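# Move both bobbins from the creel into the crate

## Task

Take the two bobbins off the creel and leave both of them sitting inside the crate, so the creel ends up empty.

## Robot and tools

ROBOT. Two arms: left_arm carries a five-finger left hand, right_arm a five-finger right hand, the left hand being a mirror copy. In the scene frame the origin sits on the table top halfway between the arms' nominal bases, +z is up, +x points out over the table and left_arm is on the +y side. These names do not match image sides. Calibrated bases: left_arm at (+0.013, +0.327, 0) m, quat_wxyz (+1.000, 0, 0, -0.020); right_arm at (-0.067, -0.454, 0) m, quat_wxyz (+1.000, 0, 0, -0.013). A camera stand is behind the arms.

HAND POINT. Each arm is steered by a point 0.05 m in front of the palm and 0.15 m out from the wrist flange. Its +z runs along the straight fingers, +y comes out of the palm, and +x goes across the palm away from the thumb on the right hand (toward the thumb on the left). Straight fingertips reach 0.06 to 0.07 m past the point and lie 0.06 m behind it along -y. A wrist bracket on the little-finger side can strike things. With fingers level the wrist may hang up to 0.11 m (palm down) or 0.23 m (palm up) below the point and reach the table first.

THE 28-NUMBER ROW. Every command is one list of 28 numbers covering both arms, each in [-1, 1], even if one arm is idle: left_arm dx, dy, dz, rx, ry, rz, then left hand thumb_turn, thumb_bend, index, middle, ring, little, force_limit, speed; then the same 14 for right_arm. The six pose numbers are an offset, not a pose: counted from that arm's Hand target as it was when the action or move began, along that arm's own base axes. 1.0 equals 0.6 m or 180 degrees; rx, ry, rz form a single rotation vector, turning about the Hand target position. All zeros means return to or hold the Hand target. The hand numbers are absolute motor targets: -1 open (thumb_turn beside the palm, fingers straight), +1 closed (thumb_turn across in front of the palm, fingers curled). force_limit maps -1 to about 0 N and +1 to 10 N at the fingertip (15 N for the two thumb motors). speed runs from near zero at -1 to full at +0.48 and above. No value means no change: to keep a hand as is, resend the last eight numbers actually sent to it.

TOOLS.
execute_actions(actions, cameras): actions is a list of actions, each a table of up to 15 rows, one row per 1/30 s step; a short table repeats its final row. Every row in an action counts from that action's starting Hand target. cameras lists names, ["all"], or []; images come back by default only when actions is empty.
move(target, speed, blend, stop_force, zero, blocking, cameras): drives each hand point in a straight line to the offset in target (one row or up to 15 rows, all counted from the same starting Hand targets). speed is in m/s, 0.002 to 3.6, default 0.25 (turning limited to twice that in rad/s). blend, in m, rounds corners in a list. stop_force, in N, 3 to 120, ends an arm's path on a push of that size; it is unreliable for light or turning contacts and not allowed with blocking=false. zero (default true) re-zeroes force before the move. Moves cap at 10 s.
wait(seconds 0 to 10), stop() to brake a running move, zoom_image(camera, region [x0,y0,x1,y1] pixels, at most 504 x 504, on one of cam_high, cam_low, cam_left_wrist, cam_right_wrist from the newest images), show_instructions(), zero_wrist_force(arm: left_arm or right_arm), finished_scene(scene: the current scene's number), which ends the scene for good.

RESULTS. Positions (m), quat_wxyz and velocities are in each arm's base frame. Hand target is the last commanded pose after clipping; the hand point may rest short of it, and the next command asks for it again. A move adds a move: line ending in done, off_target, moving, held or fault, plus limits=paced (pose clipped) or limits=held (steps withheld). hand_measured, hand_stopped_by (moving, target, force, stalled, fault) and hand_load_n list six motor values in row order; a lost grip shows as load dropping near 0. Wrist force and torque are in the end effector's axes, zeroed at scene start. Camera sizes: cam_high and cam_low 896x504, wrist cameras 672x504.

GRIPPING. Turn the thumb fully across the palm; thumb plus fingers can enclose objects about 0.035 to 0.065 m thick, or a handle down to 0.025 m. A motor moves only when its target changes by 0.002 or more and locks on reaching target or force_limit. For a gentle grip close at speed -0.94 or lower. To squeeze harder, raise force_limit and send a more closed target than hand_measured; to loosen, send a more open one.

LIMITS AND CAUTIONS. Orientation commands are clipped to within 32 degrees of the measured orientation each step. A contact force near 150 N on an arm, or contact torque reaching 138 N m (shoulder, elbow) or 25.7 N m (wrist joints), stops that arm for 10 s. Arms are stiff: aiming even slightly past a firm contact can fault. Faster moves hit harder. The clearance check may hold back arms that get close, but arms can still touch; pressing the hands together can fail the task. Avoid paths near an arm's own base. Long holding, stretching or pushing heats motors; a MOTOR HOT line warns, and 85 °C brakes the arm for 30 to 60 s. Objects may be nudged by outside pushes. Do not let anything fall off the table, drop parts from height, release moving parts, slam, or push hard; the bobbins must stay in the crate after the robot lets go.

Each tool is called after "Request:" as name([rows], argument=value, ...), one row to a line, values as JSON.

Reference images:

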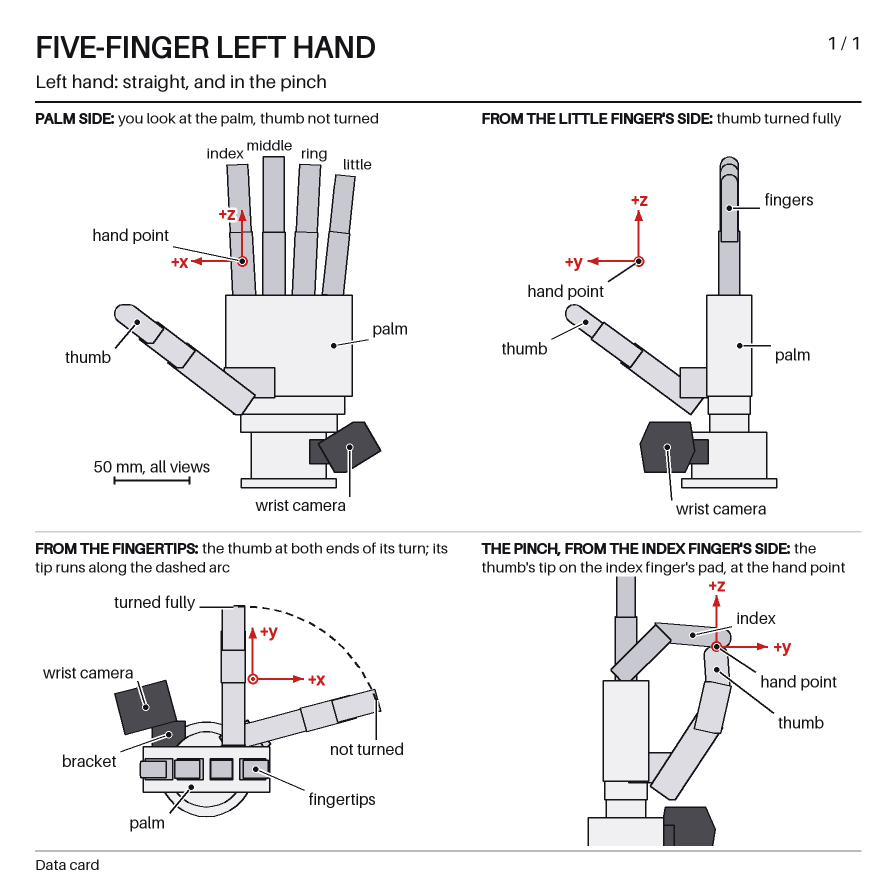

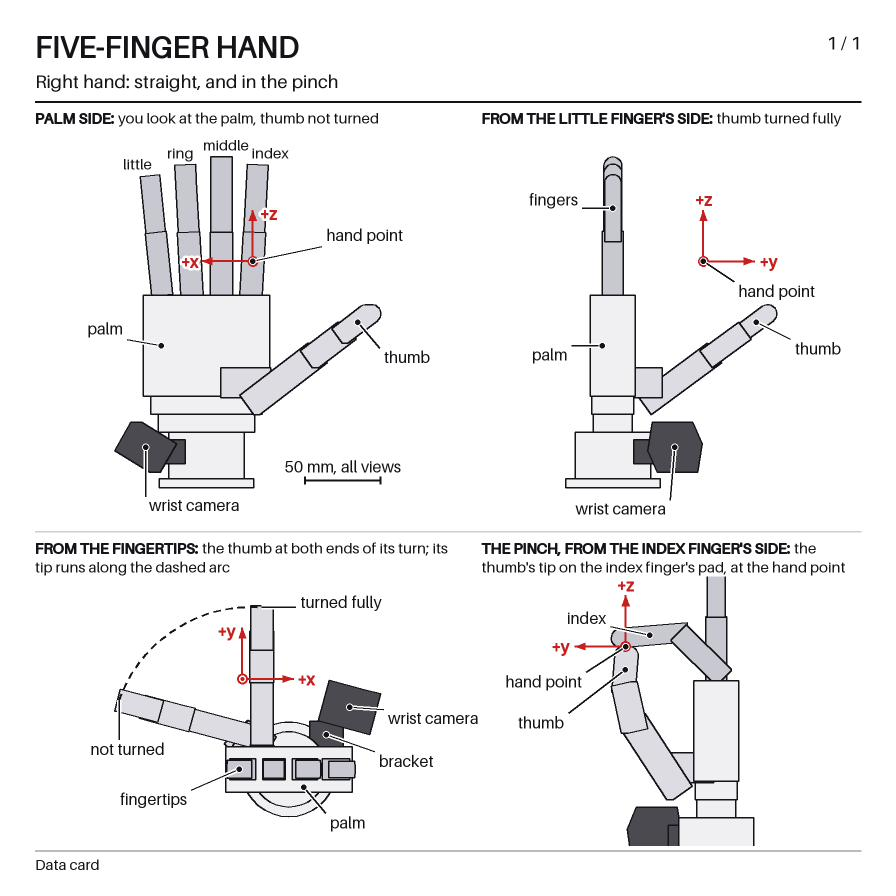

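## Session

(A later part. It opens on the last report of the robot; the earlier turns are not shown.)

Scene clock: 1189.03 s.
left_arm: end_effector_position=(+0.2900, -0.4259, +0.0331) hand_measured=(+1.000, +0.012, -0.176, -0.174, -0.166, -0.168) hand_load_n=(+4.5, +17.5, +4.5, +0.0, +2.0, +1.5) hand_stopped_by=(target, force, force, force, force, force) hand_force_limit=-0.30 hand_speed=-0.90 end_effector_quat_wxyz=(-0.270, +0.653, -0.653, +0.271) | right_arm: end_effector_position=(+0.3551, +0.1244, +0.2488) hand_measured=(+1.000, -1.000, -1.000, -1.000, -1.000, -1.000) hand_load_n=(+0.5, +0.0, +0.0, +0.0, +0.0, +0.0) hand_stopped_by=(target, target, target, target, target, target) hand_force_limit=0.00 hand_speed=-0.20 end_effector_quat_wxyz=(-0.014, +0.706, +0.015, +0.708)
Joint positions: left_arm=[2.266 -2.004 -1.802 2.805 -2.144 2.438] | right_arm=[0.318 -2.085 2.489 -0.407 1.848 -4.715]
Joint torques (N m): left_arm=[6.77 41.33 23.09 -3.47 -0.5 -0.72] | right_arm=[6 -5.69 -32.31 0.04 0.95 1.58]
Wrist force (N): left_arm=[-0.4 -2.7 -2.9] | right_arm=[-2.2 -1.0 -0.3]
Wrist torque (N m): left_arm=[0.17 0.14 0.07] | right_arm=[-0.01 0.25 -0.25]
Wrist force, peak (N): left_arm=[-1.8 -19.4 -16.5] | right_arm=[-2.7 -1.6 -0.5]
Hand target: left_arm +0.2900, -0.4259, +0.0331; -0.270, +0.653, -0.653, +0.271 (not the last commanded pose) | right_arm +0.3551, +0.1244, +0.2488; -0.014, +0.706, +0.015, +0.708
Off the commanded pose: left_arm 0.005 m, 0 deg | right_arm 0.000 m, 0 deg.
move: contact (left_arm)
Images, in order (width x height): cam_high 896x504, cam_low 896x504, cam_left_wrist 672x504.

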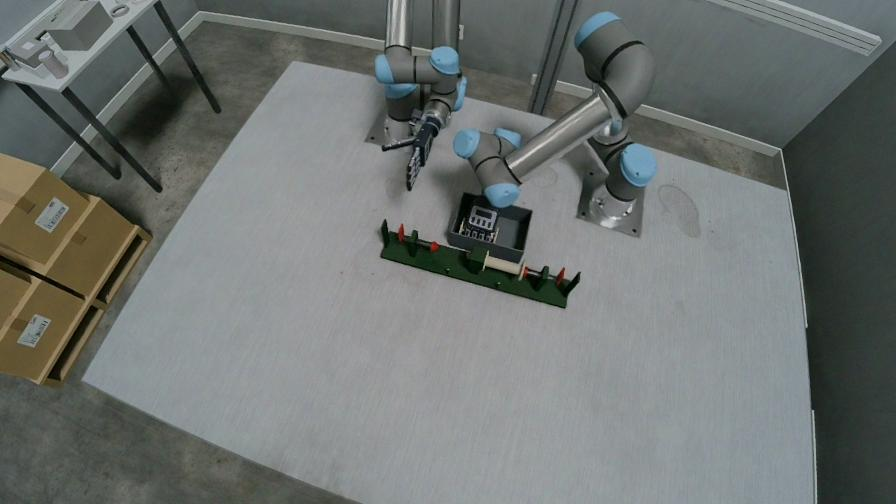

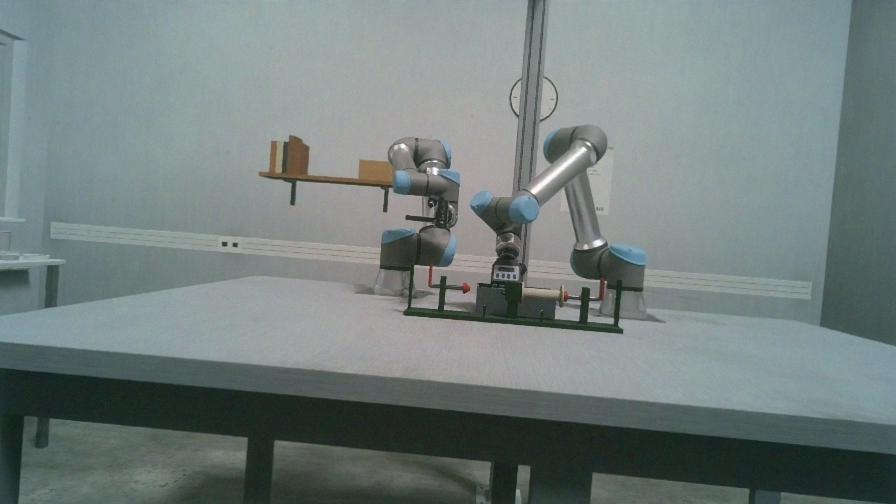

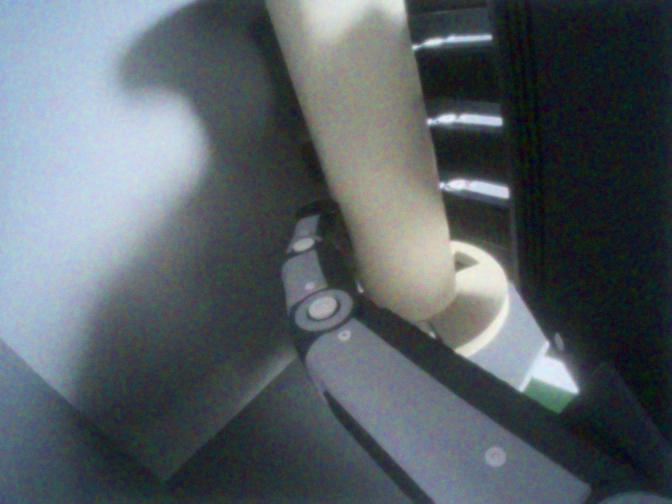

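Request:
move(target=[0,0,0.003, 0,0,0, 1,0.7,-0.6,-0.6,-0.6,-0.6,-0.3,-0.85, 0,0,0,0,0,0,1,-1,-1,-1,-1,-1,0,-0.2], speed=0.02, cameras=["cam_high","cam_low","cam_left_wrist"])

Request:
zoom_image(camera="cam_high", region=[420, 140, 560, 280])

Scene clock: 1205.70 s.
left_arm: end_effector_position=(+0.2900, -0.4259, +0.0349) hand_measured=(+1.000, +0.016, -0.600, -0.600, -0.600, -0.600) hand_load_n=(+0.0, +0.0, +0.0, +0.0, +0.0, +0.0) hand_stopped_by=(target, force, target, target, target, target) hand_force_limit=-0.30 hand_speed=-0.85 end_effector_quat_wxyz=(-0.270, +0.653, -0.653, +0.271) | right_arm: end_effector_position=(+0.3551, +0.1244, +0.2488) hand_measured=(+1.000, -1.000, -1.000, -1.000, -1.000, -1.000) hand_load_n=(+0.5, +0.0, +0.0, +0.0, +0.0, +0.0) hand_stopped_by=(target, target, target, target, target, target) hand_force_limit=0.00 hand_speed=-0.20 end_effector_quat_wxyz=(-0.014, +0.706, +0.015, +0.708)
Joint positions: left_arm=[2.266 -2.001 -1.801 2.8 -2.144 2.438] | right_arm=[0.318 -2.085 2.489 -0.407 1.848 -4.715]
Joint torques (N m): left_arm=[7.25 42.02 24.09 -3.02 -1.06 1.73] | right_arm=[5.19 -5.29 -33.05 0.15 0.46 1.73]
Wrist force (N): left_arm=[-0.3 1.4 0.1] | right_arm=[-2.3 -0.9 -0.5]
Wrist torque (N m): left_arm=[0.14 0.19 -0.02] | right_arm=[0.01 0.27 -0.26]
Wrist force, peak (N): left_arm=[-1.2 -6.2 -14.4] | right_arm=[-2.8 -1.3 -0.6]
Hand target: left_arm +0.2900, -0.4259, +0.0349; -0.270, +0.653, -0.653, +0.271 | right_arm +0.3551, +0.1244, +0.2488; -0.014, +0.706, +0.015, +0.708
Off the commanded pose: left_arm 0.000 m, 0 deg | right_arm 0.000 m, 0 deg.
move: done
Images, in order (width x height): cam_high 896x504, cam_low 896x504, cam_left_wrist 672x504.

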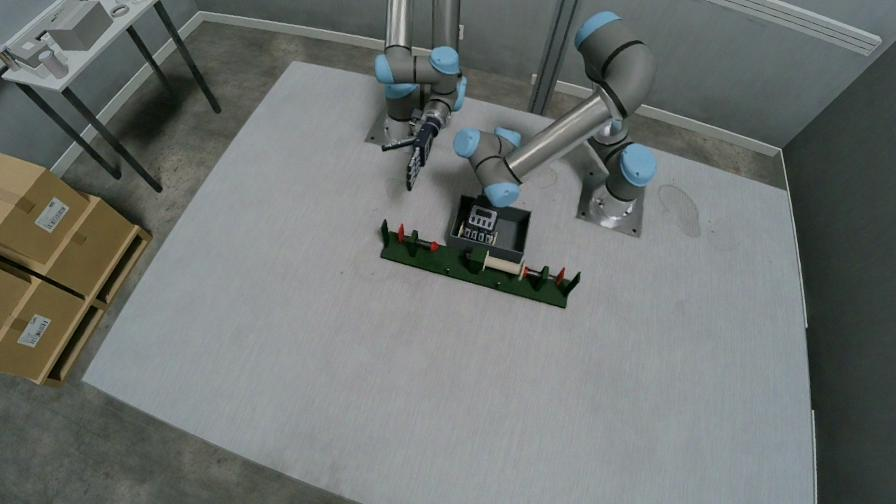

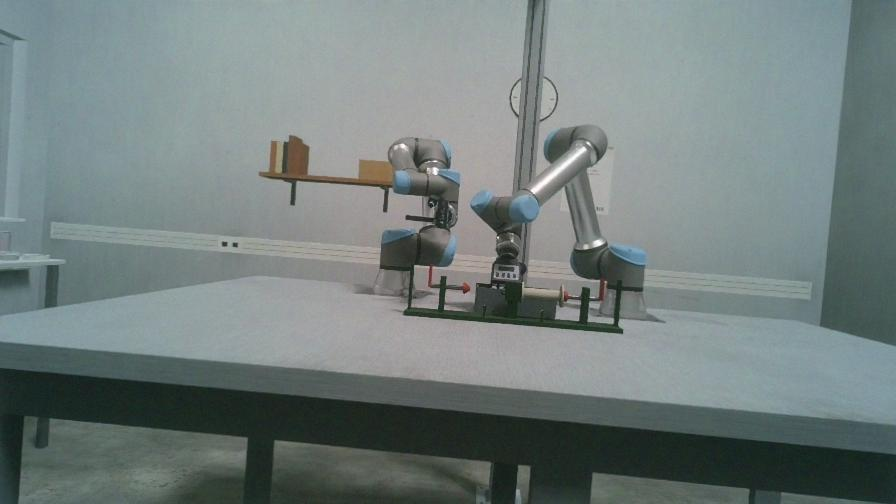

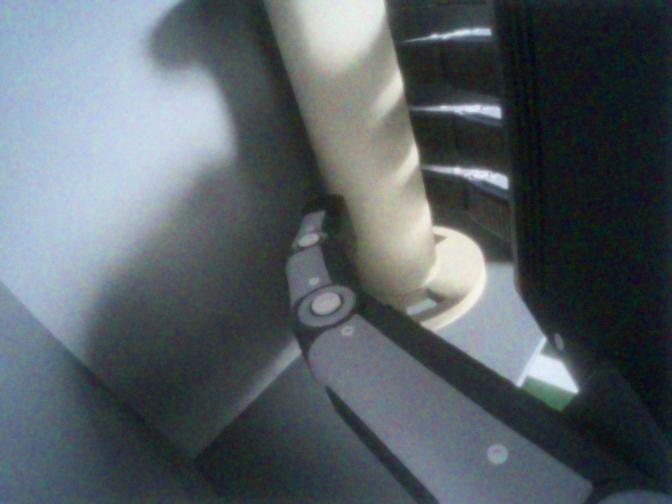

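Scaled by 3.600 from the camera's 896x504 image, which has a finer 1280x720 frame.

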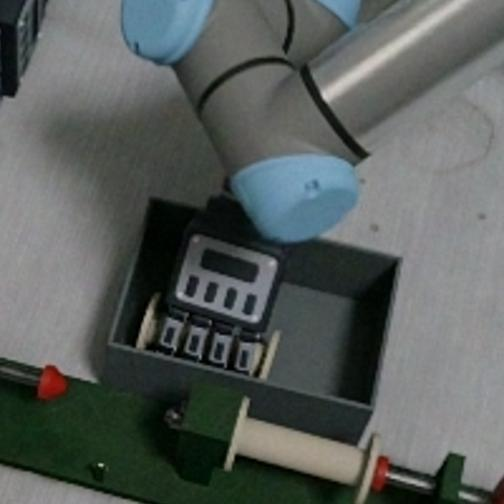

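Request:
move(target=[0,0,0, 0,0,0, 1,-0.35,-0.7,-0.7,-0.7,-0.7,-0.3,-0.7, 0,0,0,0,0,0,1,-1,-1,-1,-1,-1,0,-0.2], speed=0.02)

Request:
move(target=[0,0,0.2, 0,0,0, 1,-0.35,-0.7,-0.7,-0.7,-0.7,-0.3,-0.7, 0,0,0,0,0,0,1,-1,-1,-1,-1,-1,0,-0.2], speed=0.05, cameras=["cam_high","cam_low","cam_left_wrist"])

Request:
zoom_image(camera="cam_high", region=[420, 140, 560, 280])

Scene clock: 1225.97 s.
left_arm: end_effector_position=(+0.2900, -0.4259, +0.0349) hand_measured=(+1.000, -0.350, -0.700, -0.692, -0.698, -0.700) hand_load_n=(+0.0, +0.0, +0.0, -15.0, -8.5, +0.0) hand_stopped_by=(target, target, target, stalled, target, target) hand_force_limit=-0.30 hand_speed=-0.70 end_effector_quat_wxyz=(-0.270, +0.653, -0.653, +0.271) | right_arm: end_effector_position=(+0.3551, +0.1244, +0.2488) hand_measured=(+1.000, -1.000, -1.000, -1.000, -1.000, -1.000) hand_load_n=(+0.0, +0.0, +0.0, +0.0, +0.0, +0.0) hand_stopped_by=(target, target, target, target, target, target) hand_force_limit=0.00 hand_speed=-0.20 end_effector_quat_wxyz=(-0.014, +0.706, +0.015, +0.708)
Joint positions: left_arm=[2.266 -2.001 -1.801 2.8 -2.144 2.438] | right_arm=[0.318 -2.085 2.489 -0.407 1.848 -4.715]
Joint torques (N m): left_arm=[7.12 41.61 32.76 4.42 -4.94 -1.07] | right_arm=[5.86 -4.09 -32.87 -0.03 -0.1 1.67]
Wrist force (N): left_arm=[-0.7 20.8 -6.8] | right_arm=[-2.1 -1.2 -0.3]
Wrist torque (N m): left_arm=[-0.12 -0.08 -0.69] | right_arm=[-0.03 0.24 -0.25]
Wrist force, peak (N): left_arm=[0.2 21.4 -7.1] | right_arm=[-2.7 -1.4 -0.5]
Hand target: left_arm +0.2900, -0.4259, +0.0349; -0.270, +0.653, -0.653, +0.271 | right_arm +0.3551, +0.1244, +0.2488; -0.014, +0.706, +0.015, +0.708
Off the commanded pose: left_arm 0.000 m, 0 deg | right_arm 0.000 m, 0 deg.
move: done

Scene clock: 1228.83 s.
left_arm: end_effector_position=(+0.2900, -0.4259, +0.1548) hand_measured=(+1.000, -0.350, -0.700, -0.694, -0.698, -0.700) hand_load_n=(+0.0, +0.0, +0.0, +0.0, +0.0, +0.0) hand_stopped_by=(target, target, target, stalled, target, target) hand_force_limit=-0.30 hand_speed=-0.70 end_effector_quat_wxyz=(-0.270, +0.653, -0.653, +0.271) | right_arm: end_effector_position=(+0.3551, +0.1244, +0.2488) hand_measured=(+1.000, -1.000, -1.000, -1.000, -1.000, -1.000) hand_load_n=(+0.5, +0.0, +0.0, +0.0, +0.0, +0.0) hand_stopped_by=(target, target, target, target, target, target) hand_force_limit=0.00 hand_speed=-0.20 end_effector_quat_wxyz=(-0.014, +0.706, +0.015, +0.708)
Joint positions: left_arm=[2.266 -1.86 -1.651 2.51 -2.144 2.438] | right_arm=[0.318 -2.085 2.489 -0.407 1.848 -4.715]
Joint torques (N m): left_arm=[-8.35 40.2 25.61 -3.43 -0.8 -1.23] | right_arm=[5.23 -3.05 -33.22 -0.07 -0.18 1.72]
Wrist force (N): left_arm=[-0.3 0.7 0.0] | right_arm=[-2.3 -1.3 -0.5]
Wrist torque (N m): left_arm=[0.08 0.16 0.00] | right_arm=[-0.03 0.29 -0.28]
Wrist force, peak (N): left_arm=[0.7 22.2 -5.9] | right_arm=[-2.6 -1.6 -0.5]
Hand target: left_arm +0.2900, -0.4259, +0.1549; -0.270, +0.653, -0.653, +0.271 | right_arm +0.3551, +0.1244, +0.2488; -0.014, +0.706, +0.015, +0.708
Off the commanded pose: left_arm 0.000 m, 0 deg | right_arm 0.000 m, 0 deg.
move: done
Images, in order (width x height): cam_high 896x504, cam_low 896x504, cam_left_wrist 672x504.

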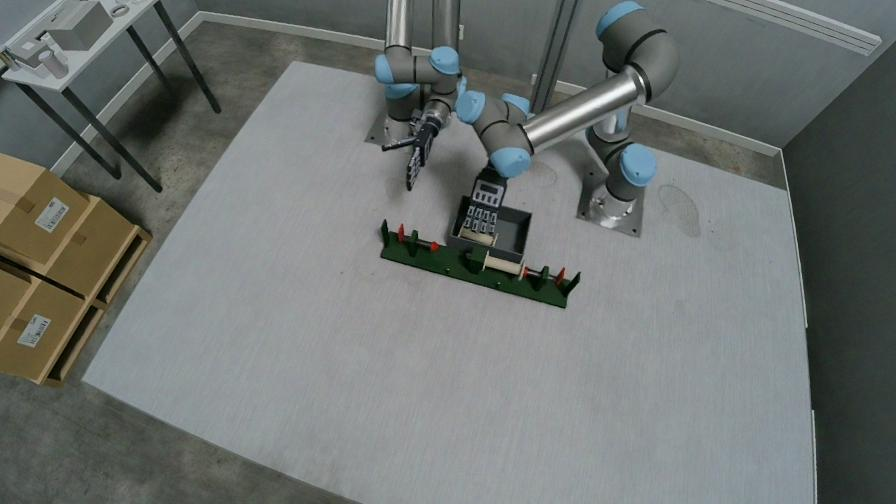

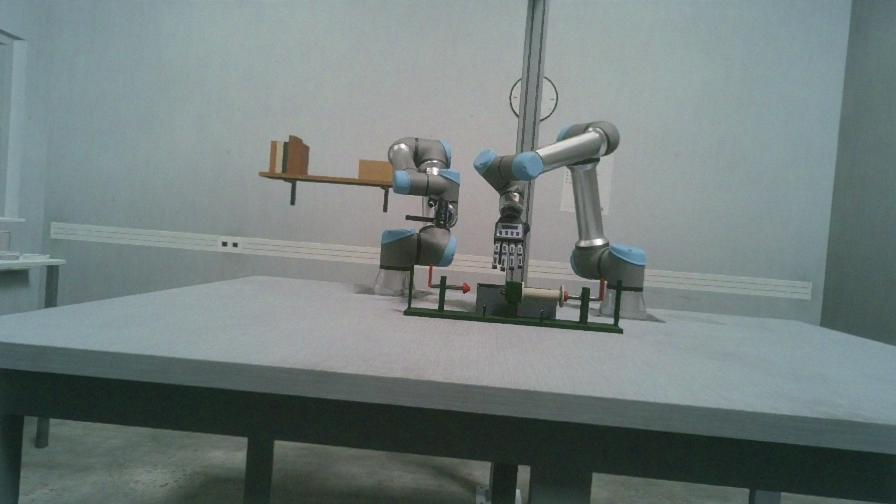

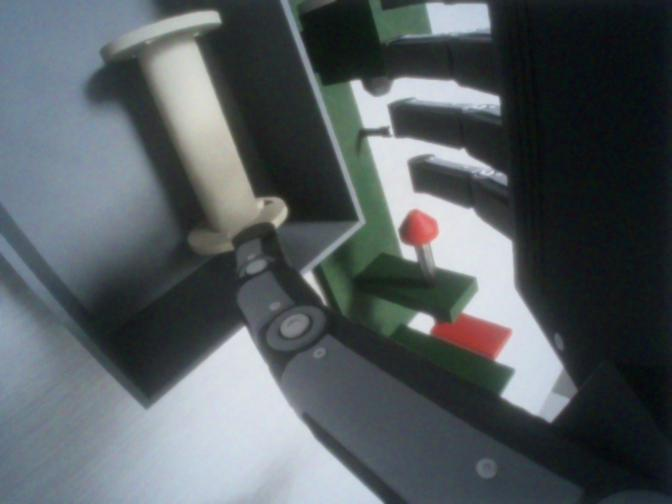

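Scaled by 3.600 from the camera's 896x504 image, which has a finer 1280x720 frame.

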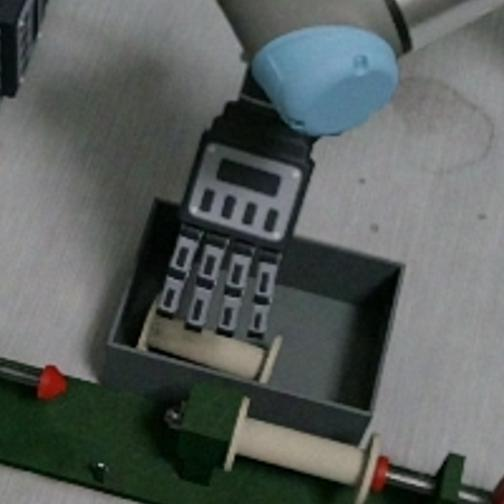

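Request:
move(target=[0.03,0.1,0.3, 0,0,0, 1,-1,-1,-1,-1,-1,-0.3,-0.2, 0,0,0,0,0,0,1,-1,-1,-1,-1,-1,0,-0.2], speed=0.2)

Request:
move(target=[0.07,0.25,0,0.4762,-0.1814,-0.1809, 1,-1,-1,-1,-1,-1,-0.3,-0.2, 0,0,0.1,0,0,0,1,-1,-1,-1,-1,-1,0,-0.2], speed=0.3, cameras=["all"])

Scene clock: 1288.70 s.
left_arm: end_effector_position=(+0.3079, -0.3660, +0.3348) hand_measured=(+1.000, -1.000, -1.000, -1.000, -1.000, -1.000) hand_load_n=(+0.0, +0.0, +0.0, +0.0, +0.0, +0.0) hand_stopped_by=(target, target, target, target, target, target) hand_force_limit=-0.30 hand_speed=-0.20 end_effector_quat_wxyz=(-0.270, +0.653, -0.653, +0.271) | right_arm: end_effector_position=(+0.3551, +0.1244, +0.2488) hand_measured=(+1.000, -1.000, -1.000, -1.000, -1.000, -1.000) hand_load_n=(+0.5, +0.0, +0.0, +0.0, +0.0, -0.5) hand_stopped_by=(target, target, target, target, target, target) hand_force_limit=0.00 hand_speed=-0.20 end_effector_quat_wxyz=(-0.014, +0.706, +0.015, +0.708)
Joint positions: left_arm=[2.41 -1.669 -1.4 2.138 -2.062 2.576] | right_arm=[0.318 -2.085 2.489 -0.407 1.848 -4.715]
Joint torques (N m): left_arm=[9.43 33.66 29.35 -3.14 0.57 2.09] | right_arm=[3.6 0.94 -32.2 -0.26 -1.09 1.37]
Wrist force (N): left_arm=[-0.2 0.6 0.0] | right_arm=[-2.4 -1.4 -0.6]
Wrist torque (N m): left_arm=[0.03 0.12 0.00] | right_arm=[-0.04 0.28 -0.28]
Wrist force, peak (N): left_arm=[0.2 1.8 0.4] | right_arm=[-2.8 -1.3 -0.8]
Hand target: left_arm +0.3080, -0.3659, +0.3349; -0.270, +0.653, -0.653, +0.271 | right_arm +0.3551, +0.1244, +0.2488; -0.014, +0.706, +0.015, +0.708
Off the commanded pose: left_arm 0.000 m, 0 deg | right_arm 0.000 m, 0 deg.
move: done

Scene clock: 1292.37 s.
left_arm: end_effector_position=(+0.3500, -0.2159, +0.3349) hand_measured=(+1.000, -1.000, -1.000, -1.000, -1.000, -1.000) hand_load_n=(+0.0, +0.0, +0.0, +0.0, +0.0, +0.0) hand_stopped_by=(target, target, target, target, target, target) hand_force_limit=-0.30 hand_speed=-0.20 end_effector_quat_wxyz=(+0.707, -0.021, +0.707, +0.021) | right_arm: end_effector_position=(+0.3551, +0.1244, +0.3088) hand_measured=(+1.000, -1.000, -1.000, -1.000, -1.000, -1.000) hand_load_n=(+0.5, +0.0, +0.0, -0.5, +0.0, +0.0) hand_stopped_by=(target, target, target, target, target, target) hand_force_limit=0.00 hand_speed=-0.20 end_effector_quat_wxyz=(-0.014, +0.706, +0.015, +0.708)
Joint positions: left_arm=[2.36 -1.338 -2.09 3.429 -2.411 4.714] | right_arm=[0.318 -2.149 2.354 -0.208 1.848 -4.715]
Joint torques (N m): left_arm=[7.7 20.78 8.1 3.38 1.21 2.3] | right_arm=[-5.81 -7.4 -35.06 0.09 -1.52 1.92]
Wrist force (N): left_arm=[-0.2 0.6 -0.5] | right_arm=[-2.8 -1.1 -0.2]
Wrist torque (N m): left_arm=[0.06 0.29 -0.07] | right_arm=[-0.01 0.34 -0.30]
Wrist force, peak (N): left_arm=[-0.4 1.2 -0.6] | right_arm=[-2.8 -1.3 -0.6]
Hand target: left_arm +0.3500, -0.2159, +0.3349; +0.707, -0.021, +0.706, +0.021 | right_arm +0.3551, +0.1244, +0.3088; -0.014, +0.706, +0.015, +0.708
Off the commanded pose: left_arm 0.000 m, 0 deg | right_arm 0.000 m, 0 deg.
move: done

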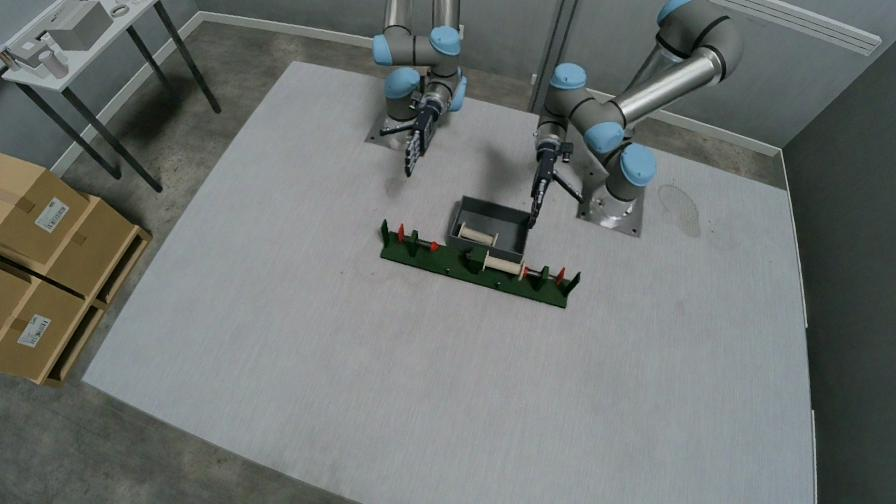

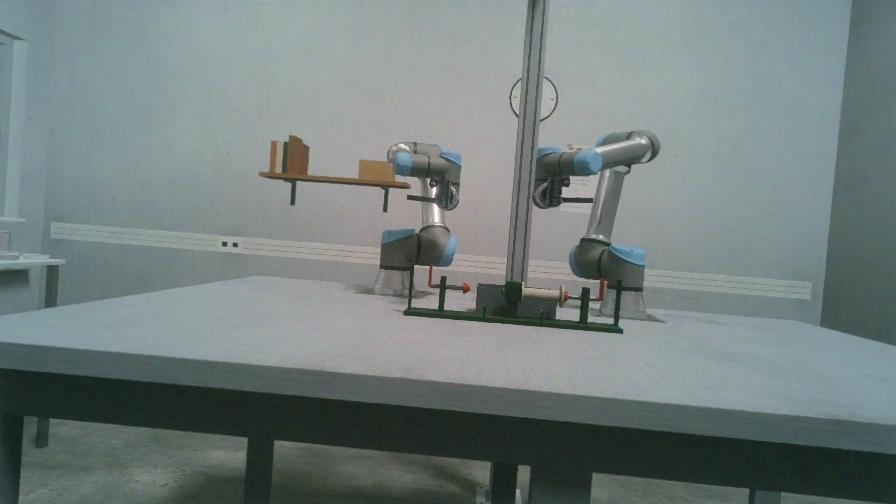

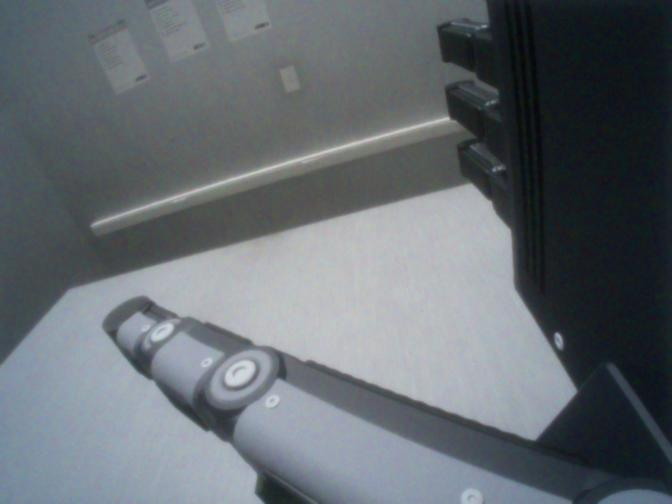

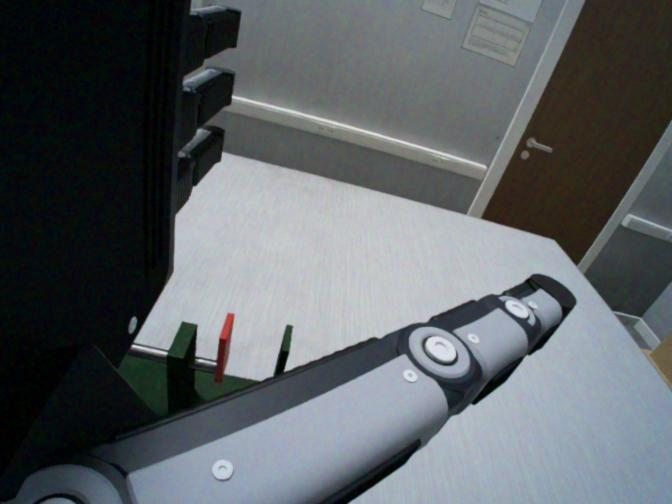

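Request:
move(target=[0.03,0.2,-0.05,0,0,0, 1,-1,-1,-1,-1,-1,-0.3,-0.2, 0.075,0.25,0.12,0.3676,0.4014,-0.3849,1,-1,-1,-1,-1,-1,0,-0.2], speed=0.3, cameras=["all"])

Scene clock: 1308.00 s.
left_arm: end_effector_position=(+0.3680, -0.0960, +0.3049) hand_measured=(+1.000, -1.000, -1.000, -1.000, -1.000, -1.000) hand_load_n=(+0.0, +0.0, +0.0, +0.0, +0.0, -0.5) hand_stopped_by=(target, target, target, target, target, target) hand_force_limit=-0.30 hand_speed=-0.20 end_effector_quat_wxyz=(+0.707, -0.021, +0.706, +0.021) | right_arm: end_effector_position=(+0.4001, +0.2743, +0.3808) hand_measured=(+1.000, -1.000, -1.000, -1.000, -1.000, -1.000) hand_load_n=(+0.0, +0.0, +0.0, +0.0, +0.0, +0.0) hand_stopped_by=(target, target, target, target, target, target) hand_force_limit=0.00 hand_speed=-0.20 end_effector_quat_wxyz=(+0.002, +0.723, -0.691, +0.000)
Joint positions: left_arm=[2.879 -1.027 -2.349 3.377 -1.892 4.713] | right_arm=[0.234 -0.998 0.711 1.861 1.574 -2.954]
Joint torques (N m): left_arm=[9.6 9.28 10.41 -0.39 1.07 -2.04] | right_arm=[-10.31 -34 -29.55 3.94 -1.99 1.82]
Wrist force (N): left_arm=[-0.3 0.5 -0.6] | right_arm=[-0.8 -0.9 1.6]
Wrist torque (N m): left_arm=[0.00 0.29 -0.02] | right_arm=[-0.21 0.08 -0.09]
Wrist force, peak (N): left_arm=[-0.6 0.7 -1.0] | right_arm=[-3.1 -1.9 0.5]
Hand target: left_arm +0.3680, -0.0959, +0.3049; +0.707, -0.021, +0.706, +0.021 | right_arm +0.4001, +0.2744, +0.3808; +0.002, +0.723, -0.691, +0.000
Off the commanded pose: left_arm 0.000 m, 0 deg | right_arm 0.000 m, 0 deg.
move: done

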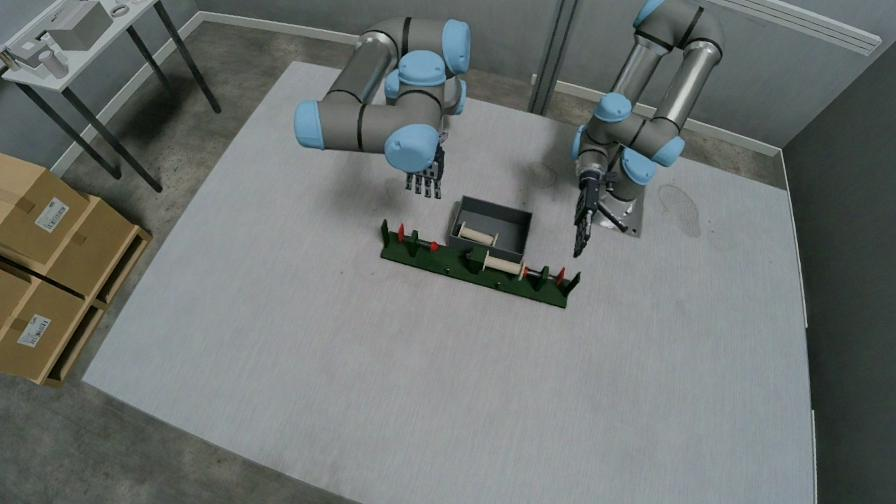

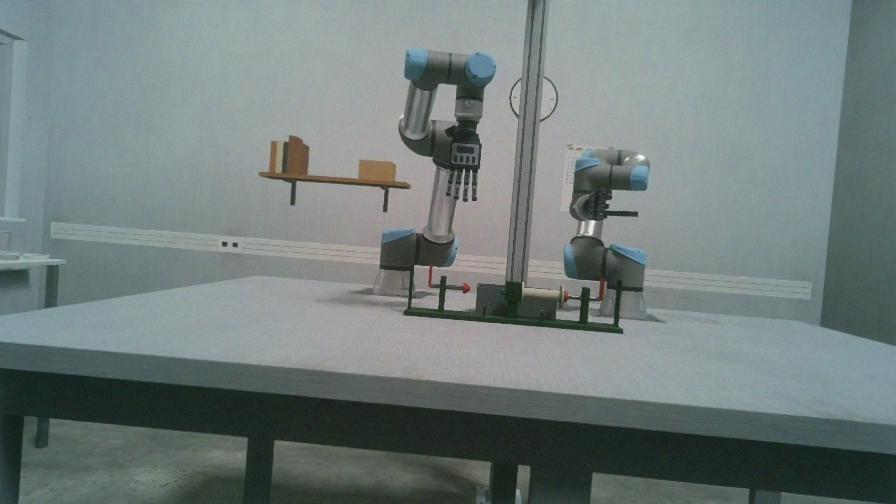

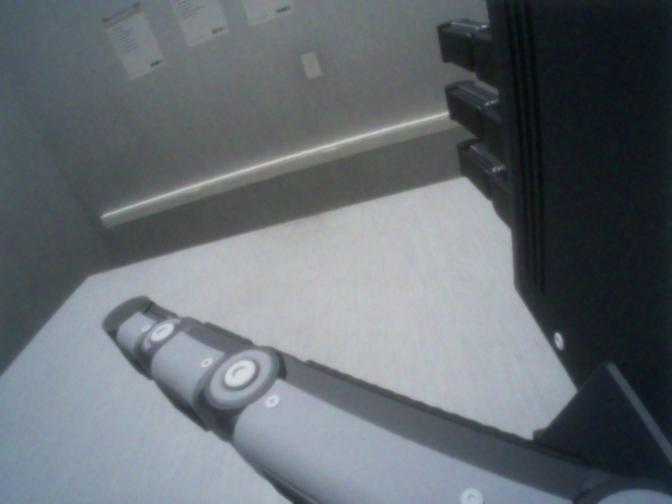

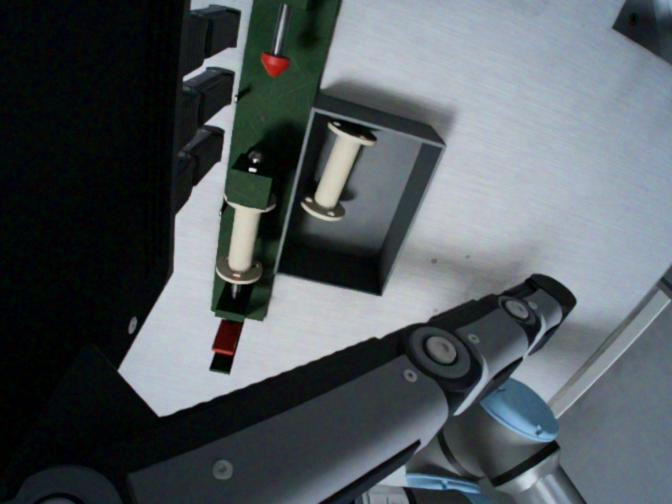

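Request:
move(target=[0,0,0,0,0,0, 1,-1,-1,-1,-1,-1,-0.3,-0.2, 0.108,0.368,-0.268,0,0,0,1,-1,-1,-1,-1,-1,0,-0.2], speed=0.25, cameras=["all"])

Request:
zoom_image(camera="cam_low", region=[480, 200, 640, 340])

Scene clock: 1321.00 s.
left_arm: end_effector_position=(+0.3680, -0.0959, +0.3049) hand_measured=(+1.000, -1.000, -1.000, -1.000, -1.000, -1.000) hand_load_n=(+0.0, +0.0, +0.0, +0.0, +0.0, +0.0) hand_stopped_by=(target, target, target, target, target, target) hand_force_limit=-0.30 hand_speed=-0.20 end_effector_quat_wxyz=(+0.707, -0.021, +0.706, +0.021) | right_arm: end_effector_position=(+0.4637, +0.4940, +0.2194) hand_measured=(+1.000, -1.000, -1.000, -1.000, -1.000, -1.000) hand_load_n=(-0.5, +0.0, +0.0, +0.0, +0.0, +0.0) hand_stopped_by=(target, target, target, target, target, target) hand_force_limit=0.00 hand_speed=-0.20 end_effector_quat_wxyz=(-0.066, +0.708, -0.703, -0.004)
Joint positions: left_arm=[2.879 -1.027 -2.349 3.377 -1.892 4.713] | right_arm=[0.517 -0.419 0.035 1.828 1.528 -2.628]
Joint torques (N m): left_arm=[8.28 9.48 10.35 -0.27 1.3 -1.83] | right_arm=[7.27 -49.93 -30.38 0.44 -1.89 1.79]
Wrist force (N): left_arm=[-0.4 0.6 -0.6] | right_arm=[-0.6 -0.9 2.0]
Wrist torque (N m): left_arm=[0.03 0.32 -0.03] | right_arm=[-0.23 0.04 -0.05]
Wrist force, peak (N): left_arm=[-0.3 0.9 -0.9] | right_arm=[-1.2 -1.0 2.2]
Hand target: left_arm +0.3680, -0.0959, +0.3049; +0.707, -0.021, +0.706, +0.021 | right_arm +0.4649, +0.4952, +0.2200; +0.002, +0.723, -0.691, +0.000
Off the commanded pose: left_arm 0.000 m, 0 deg | right_arm 0.002 m, 8 deg.
elbow stopped short (right arm): the move would have taken joint 3 (elbow) straighter than the controller allows.
move: off_target (right_arm)

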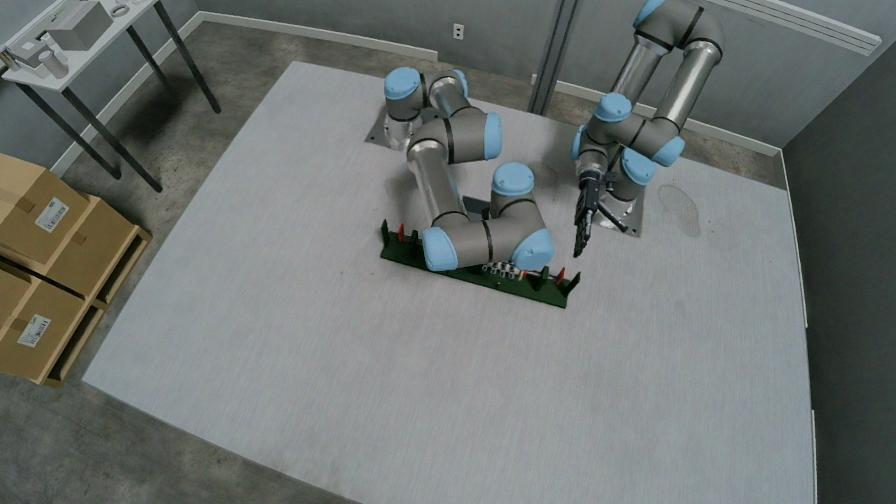

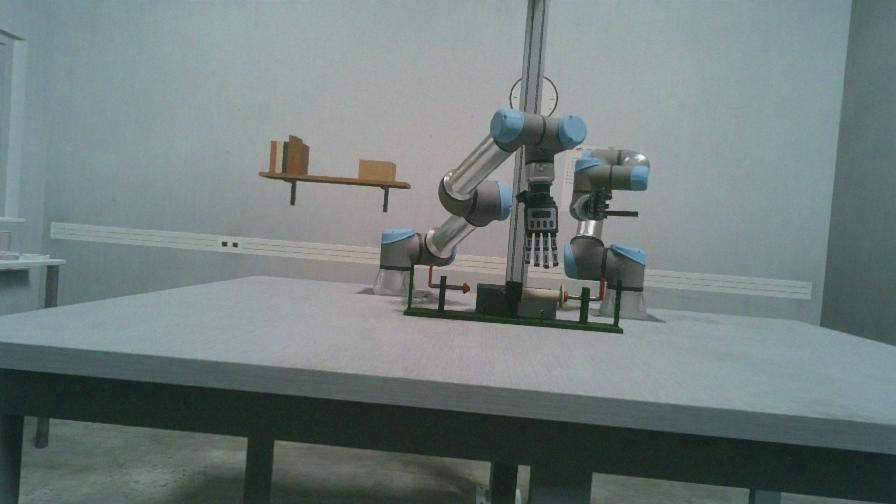

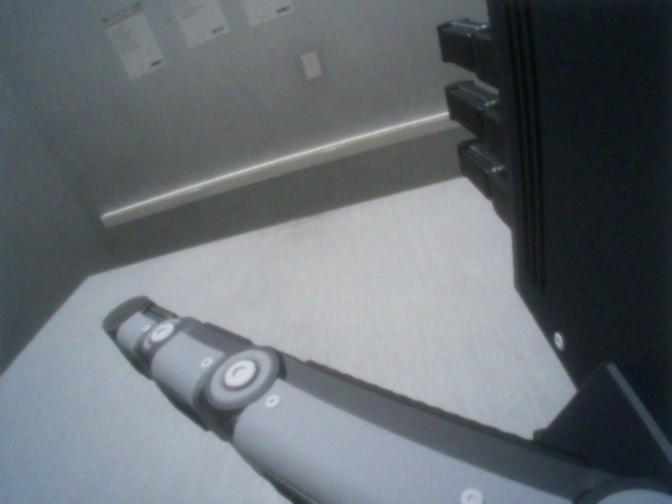

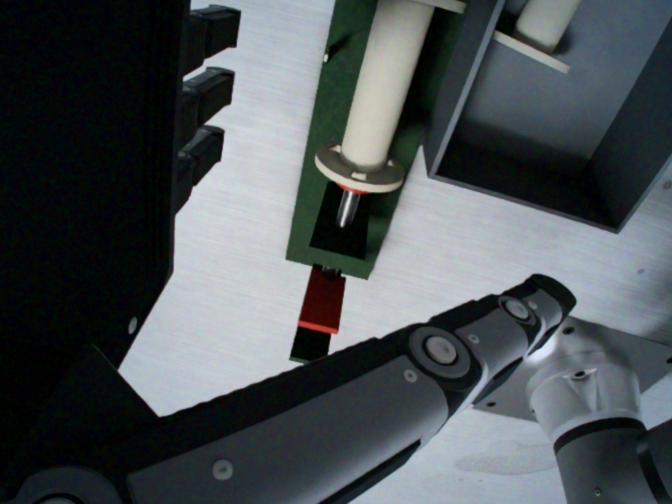

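Scaled by 3.150 from the camera's 896x504 image, which has a finer 1280x720 frame.

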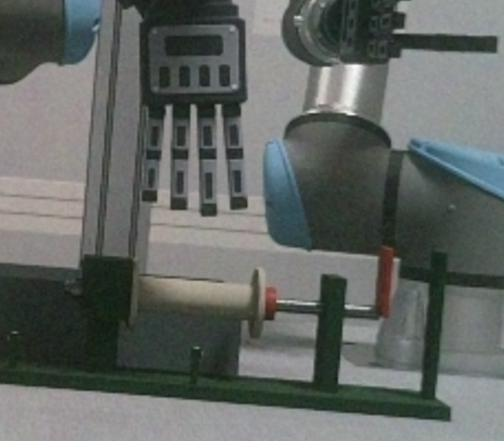

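Request:
move(target=[0,0,0,0,0,0, 1,-1,-1,-1,-1,-1,-0.3,-0.2, 0,0,-0.1333,0,0,0,1,-1,-1,-1,-1,-1,0,-0.2], speed=0.08, cameras=["all"])

Request:
zoom_image(camera="cam_low", region=[480, 200, 640, 340])

Scene clock: 1335.63 s.
left_arm: end_effector_position=(+0.3680, -0.0959, +0.3049) hand_measured=(+1.000, -1.000, -1.000, -1.000, -1.000, -1.000) hand_load_n=(+0.0, +0.0, +0.0, +0.0, +0.0, +0.0) hand_stopped_by=(target, target, target, target, target, target) hand_force_limit=-0.30 hand_speed=-0.20 end_effector_quat_wxyz=(+0.707, -0.021, +0.706, +0.021) | right_arm: end_effector_position=(+0.4640, +0.4944, +0.1398) hand_measured=(+1.000, -1.000, -1.000, -1.000, -1.000, -1.000) hand_load_n=(+0.0, +0.0, +0.0, +0.0, +0.0, +0.0) hand_stopped_by=(target, target, target, target, target, target) hand_force_limit=0.00 hand_speed=-0.20 end_effector_quat_wxyz=(-0.010, +0.721, -0.693, +0.000)
Joint positions: left_arm=[2.879 -1.027 -2.349 3.377 -1.892 4.713] | right_arm=[0.533 -0.302 0.035 1.819 1.566 -2.648]
Joint torques (N m): left_arm=[7.63 9.18 10.78 -0.14 1.34 -1.53] | right_arm=[7.6 -52.61 -21.09 0.52 1.58 -2.2]
Wrist force (N): left_arm=[0.0 0.5 -0.6] | right_arm=[-0.6 -0.9 1.6]
Wrist torque (N m): left_arm=[0.02 0.25 -0.01] | right_arm=[-0.19 0.05 0.00]
Wrist force, peak (N): left_arm=[-0.2 0.6 -1.0] | right_arm=[-0.6 -1.3 2.4]
Hand target: left_arm +0.3680, -0.0959, +0.3049; +0.707, -0.021, +0.706, +0.021 | right_arm +0.4649, +0.4952, +0.1400; +0.002, +0.723, -0.691, +0.000
Off the commanded pose: left_arm 0.000 m, 0 deg | right_arm 0.001 m, 1 deg.
elbow stopped short (right arm): the move would have taken joint 3 (elbow) straighter than the controller allows.
move: done

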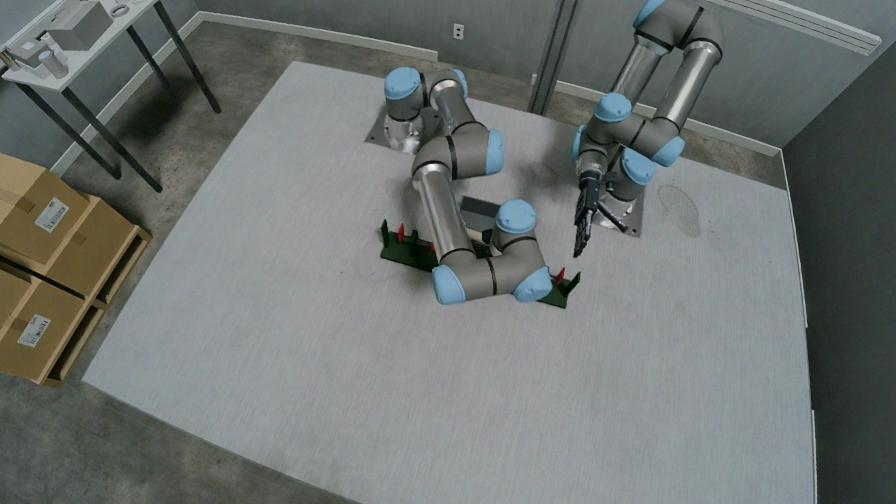

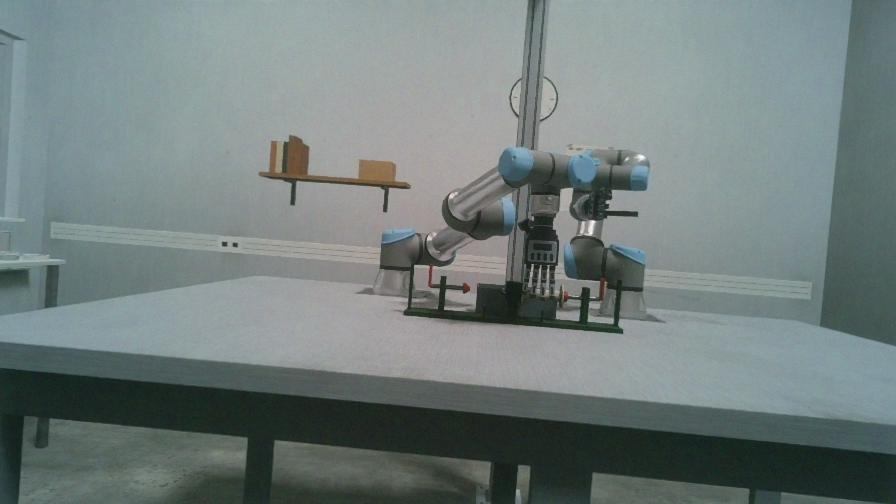

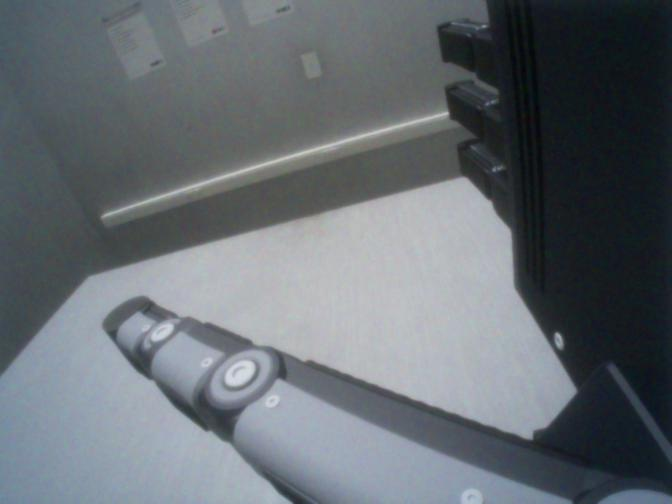

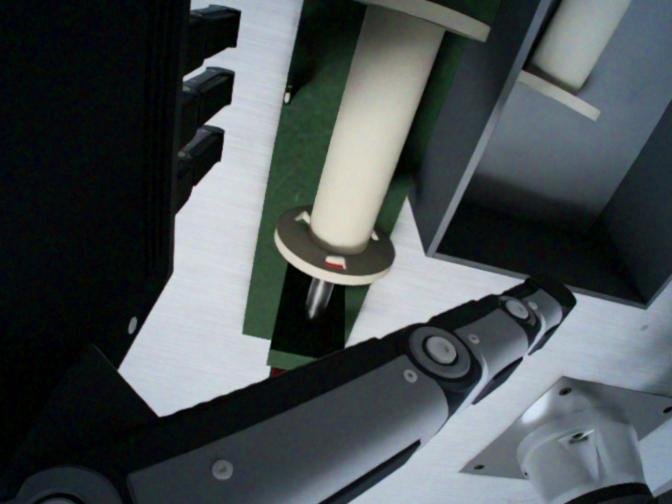

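Scaled by 3.150 from the camera's 896x504 image, which has a finer 1280x720 frame.

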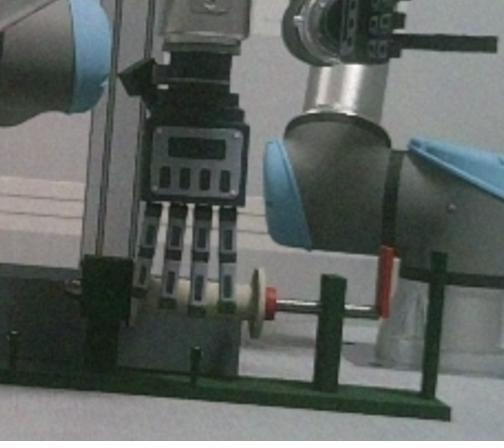

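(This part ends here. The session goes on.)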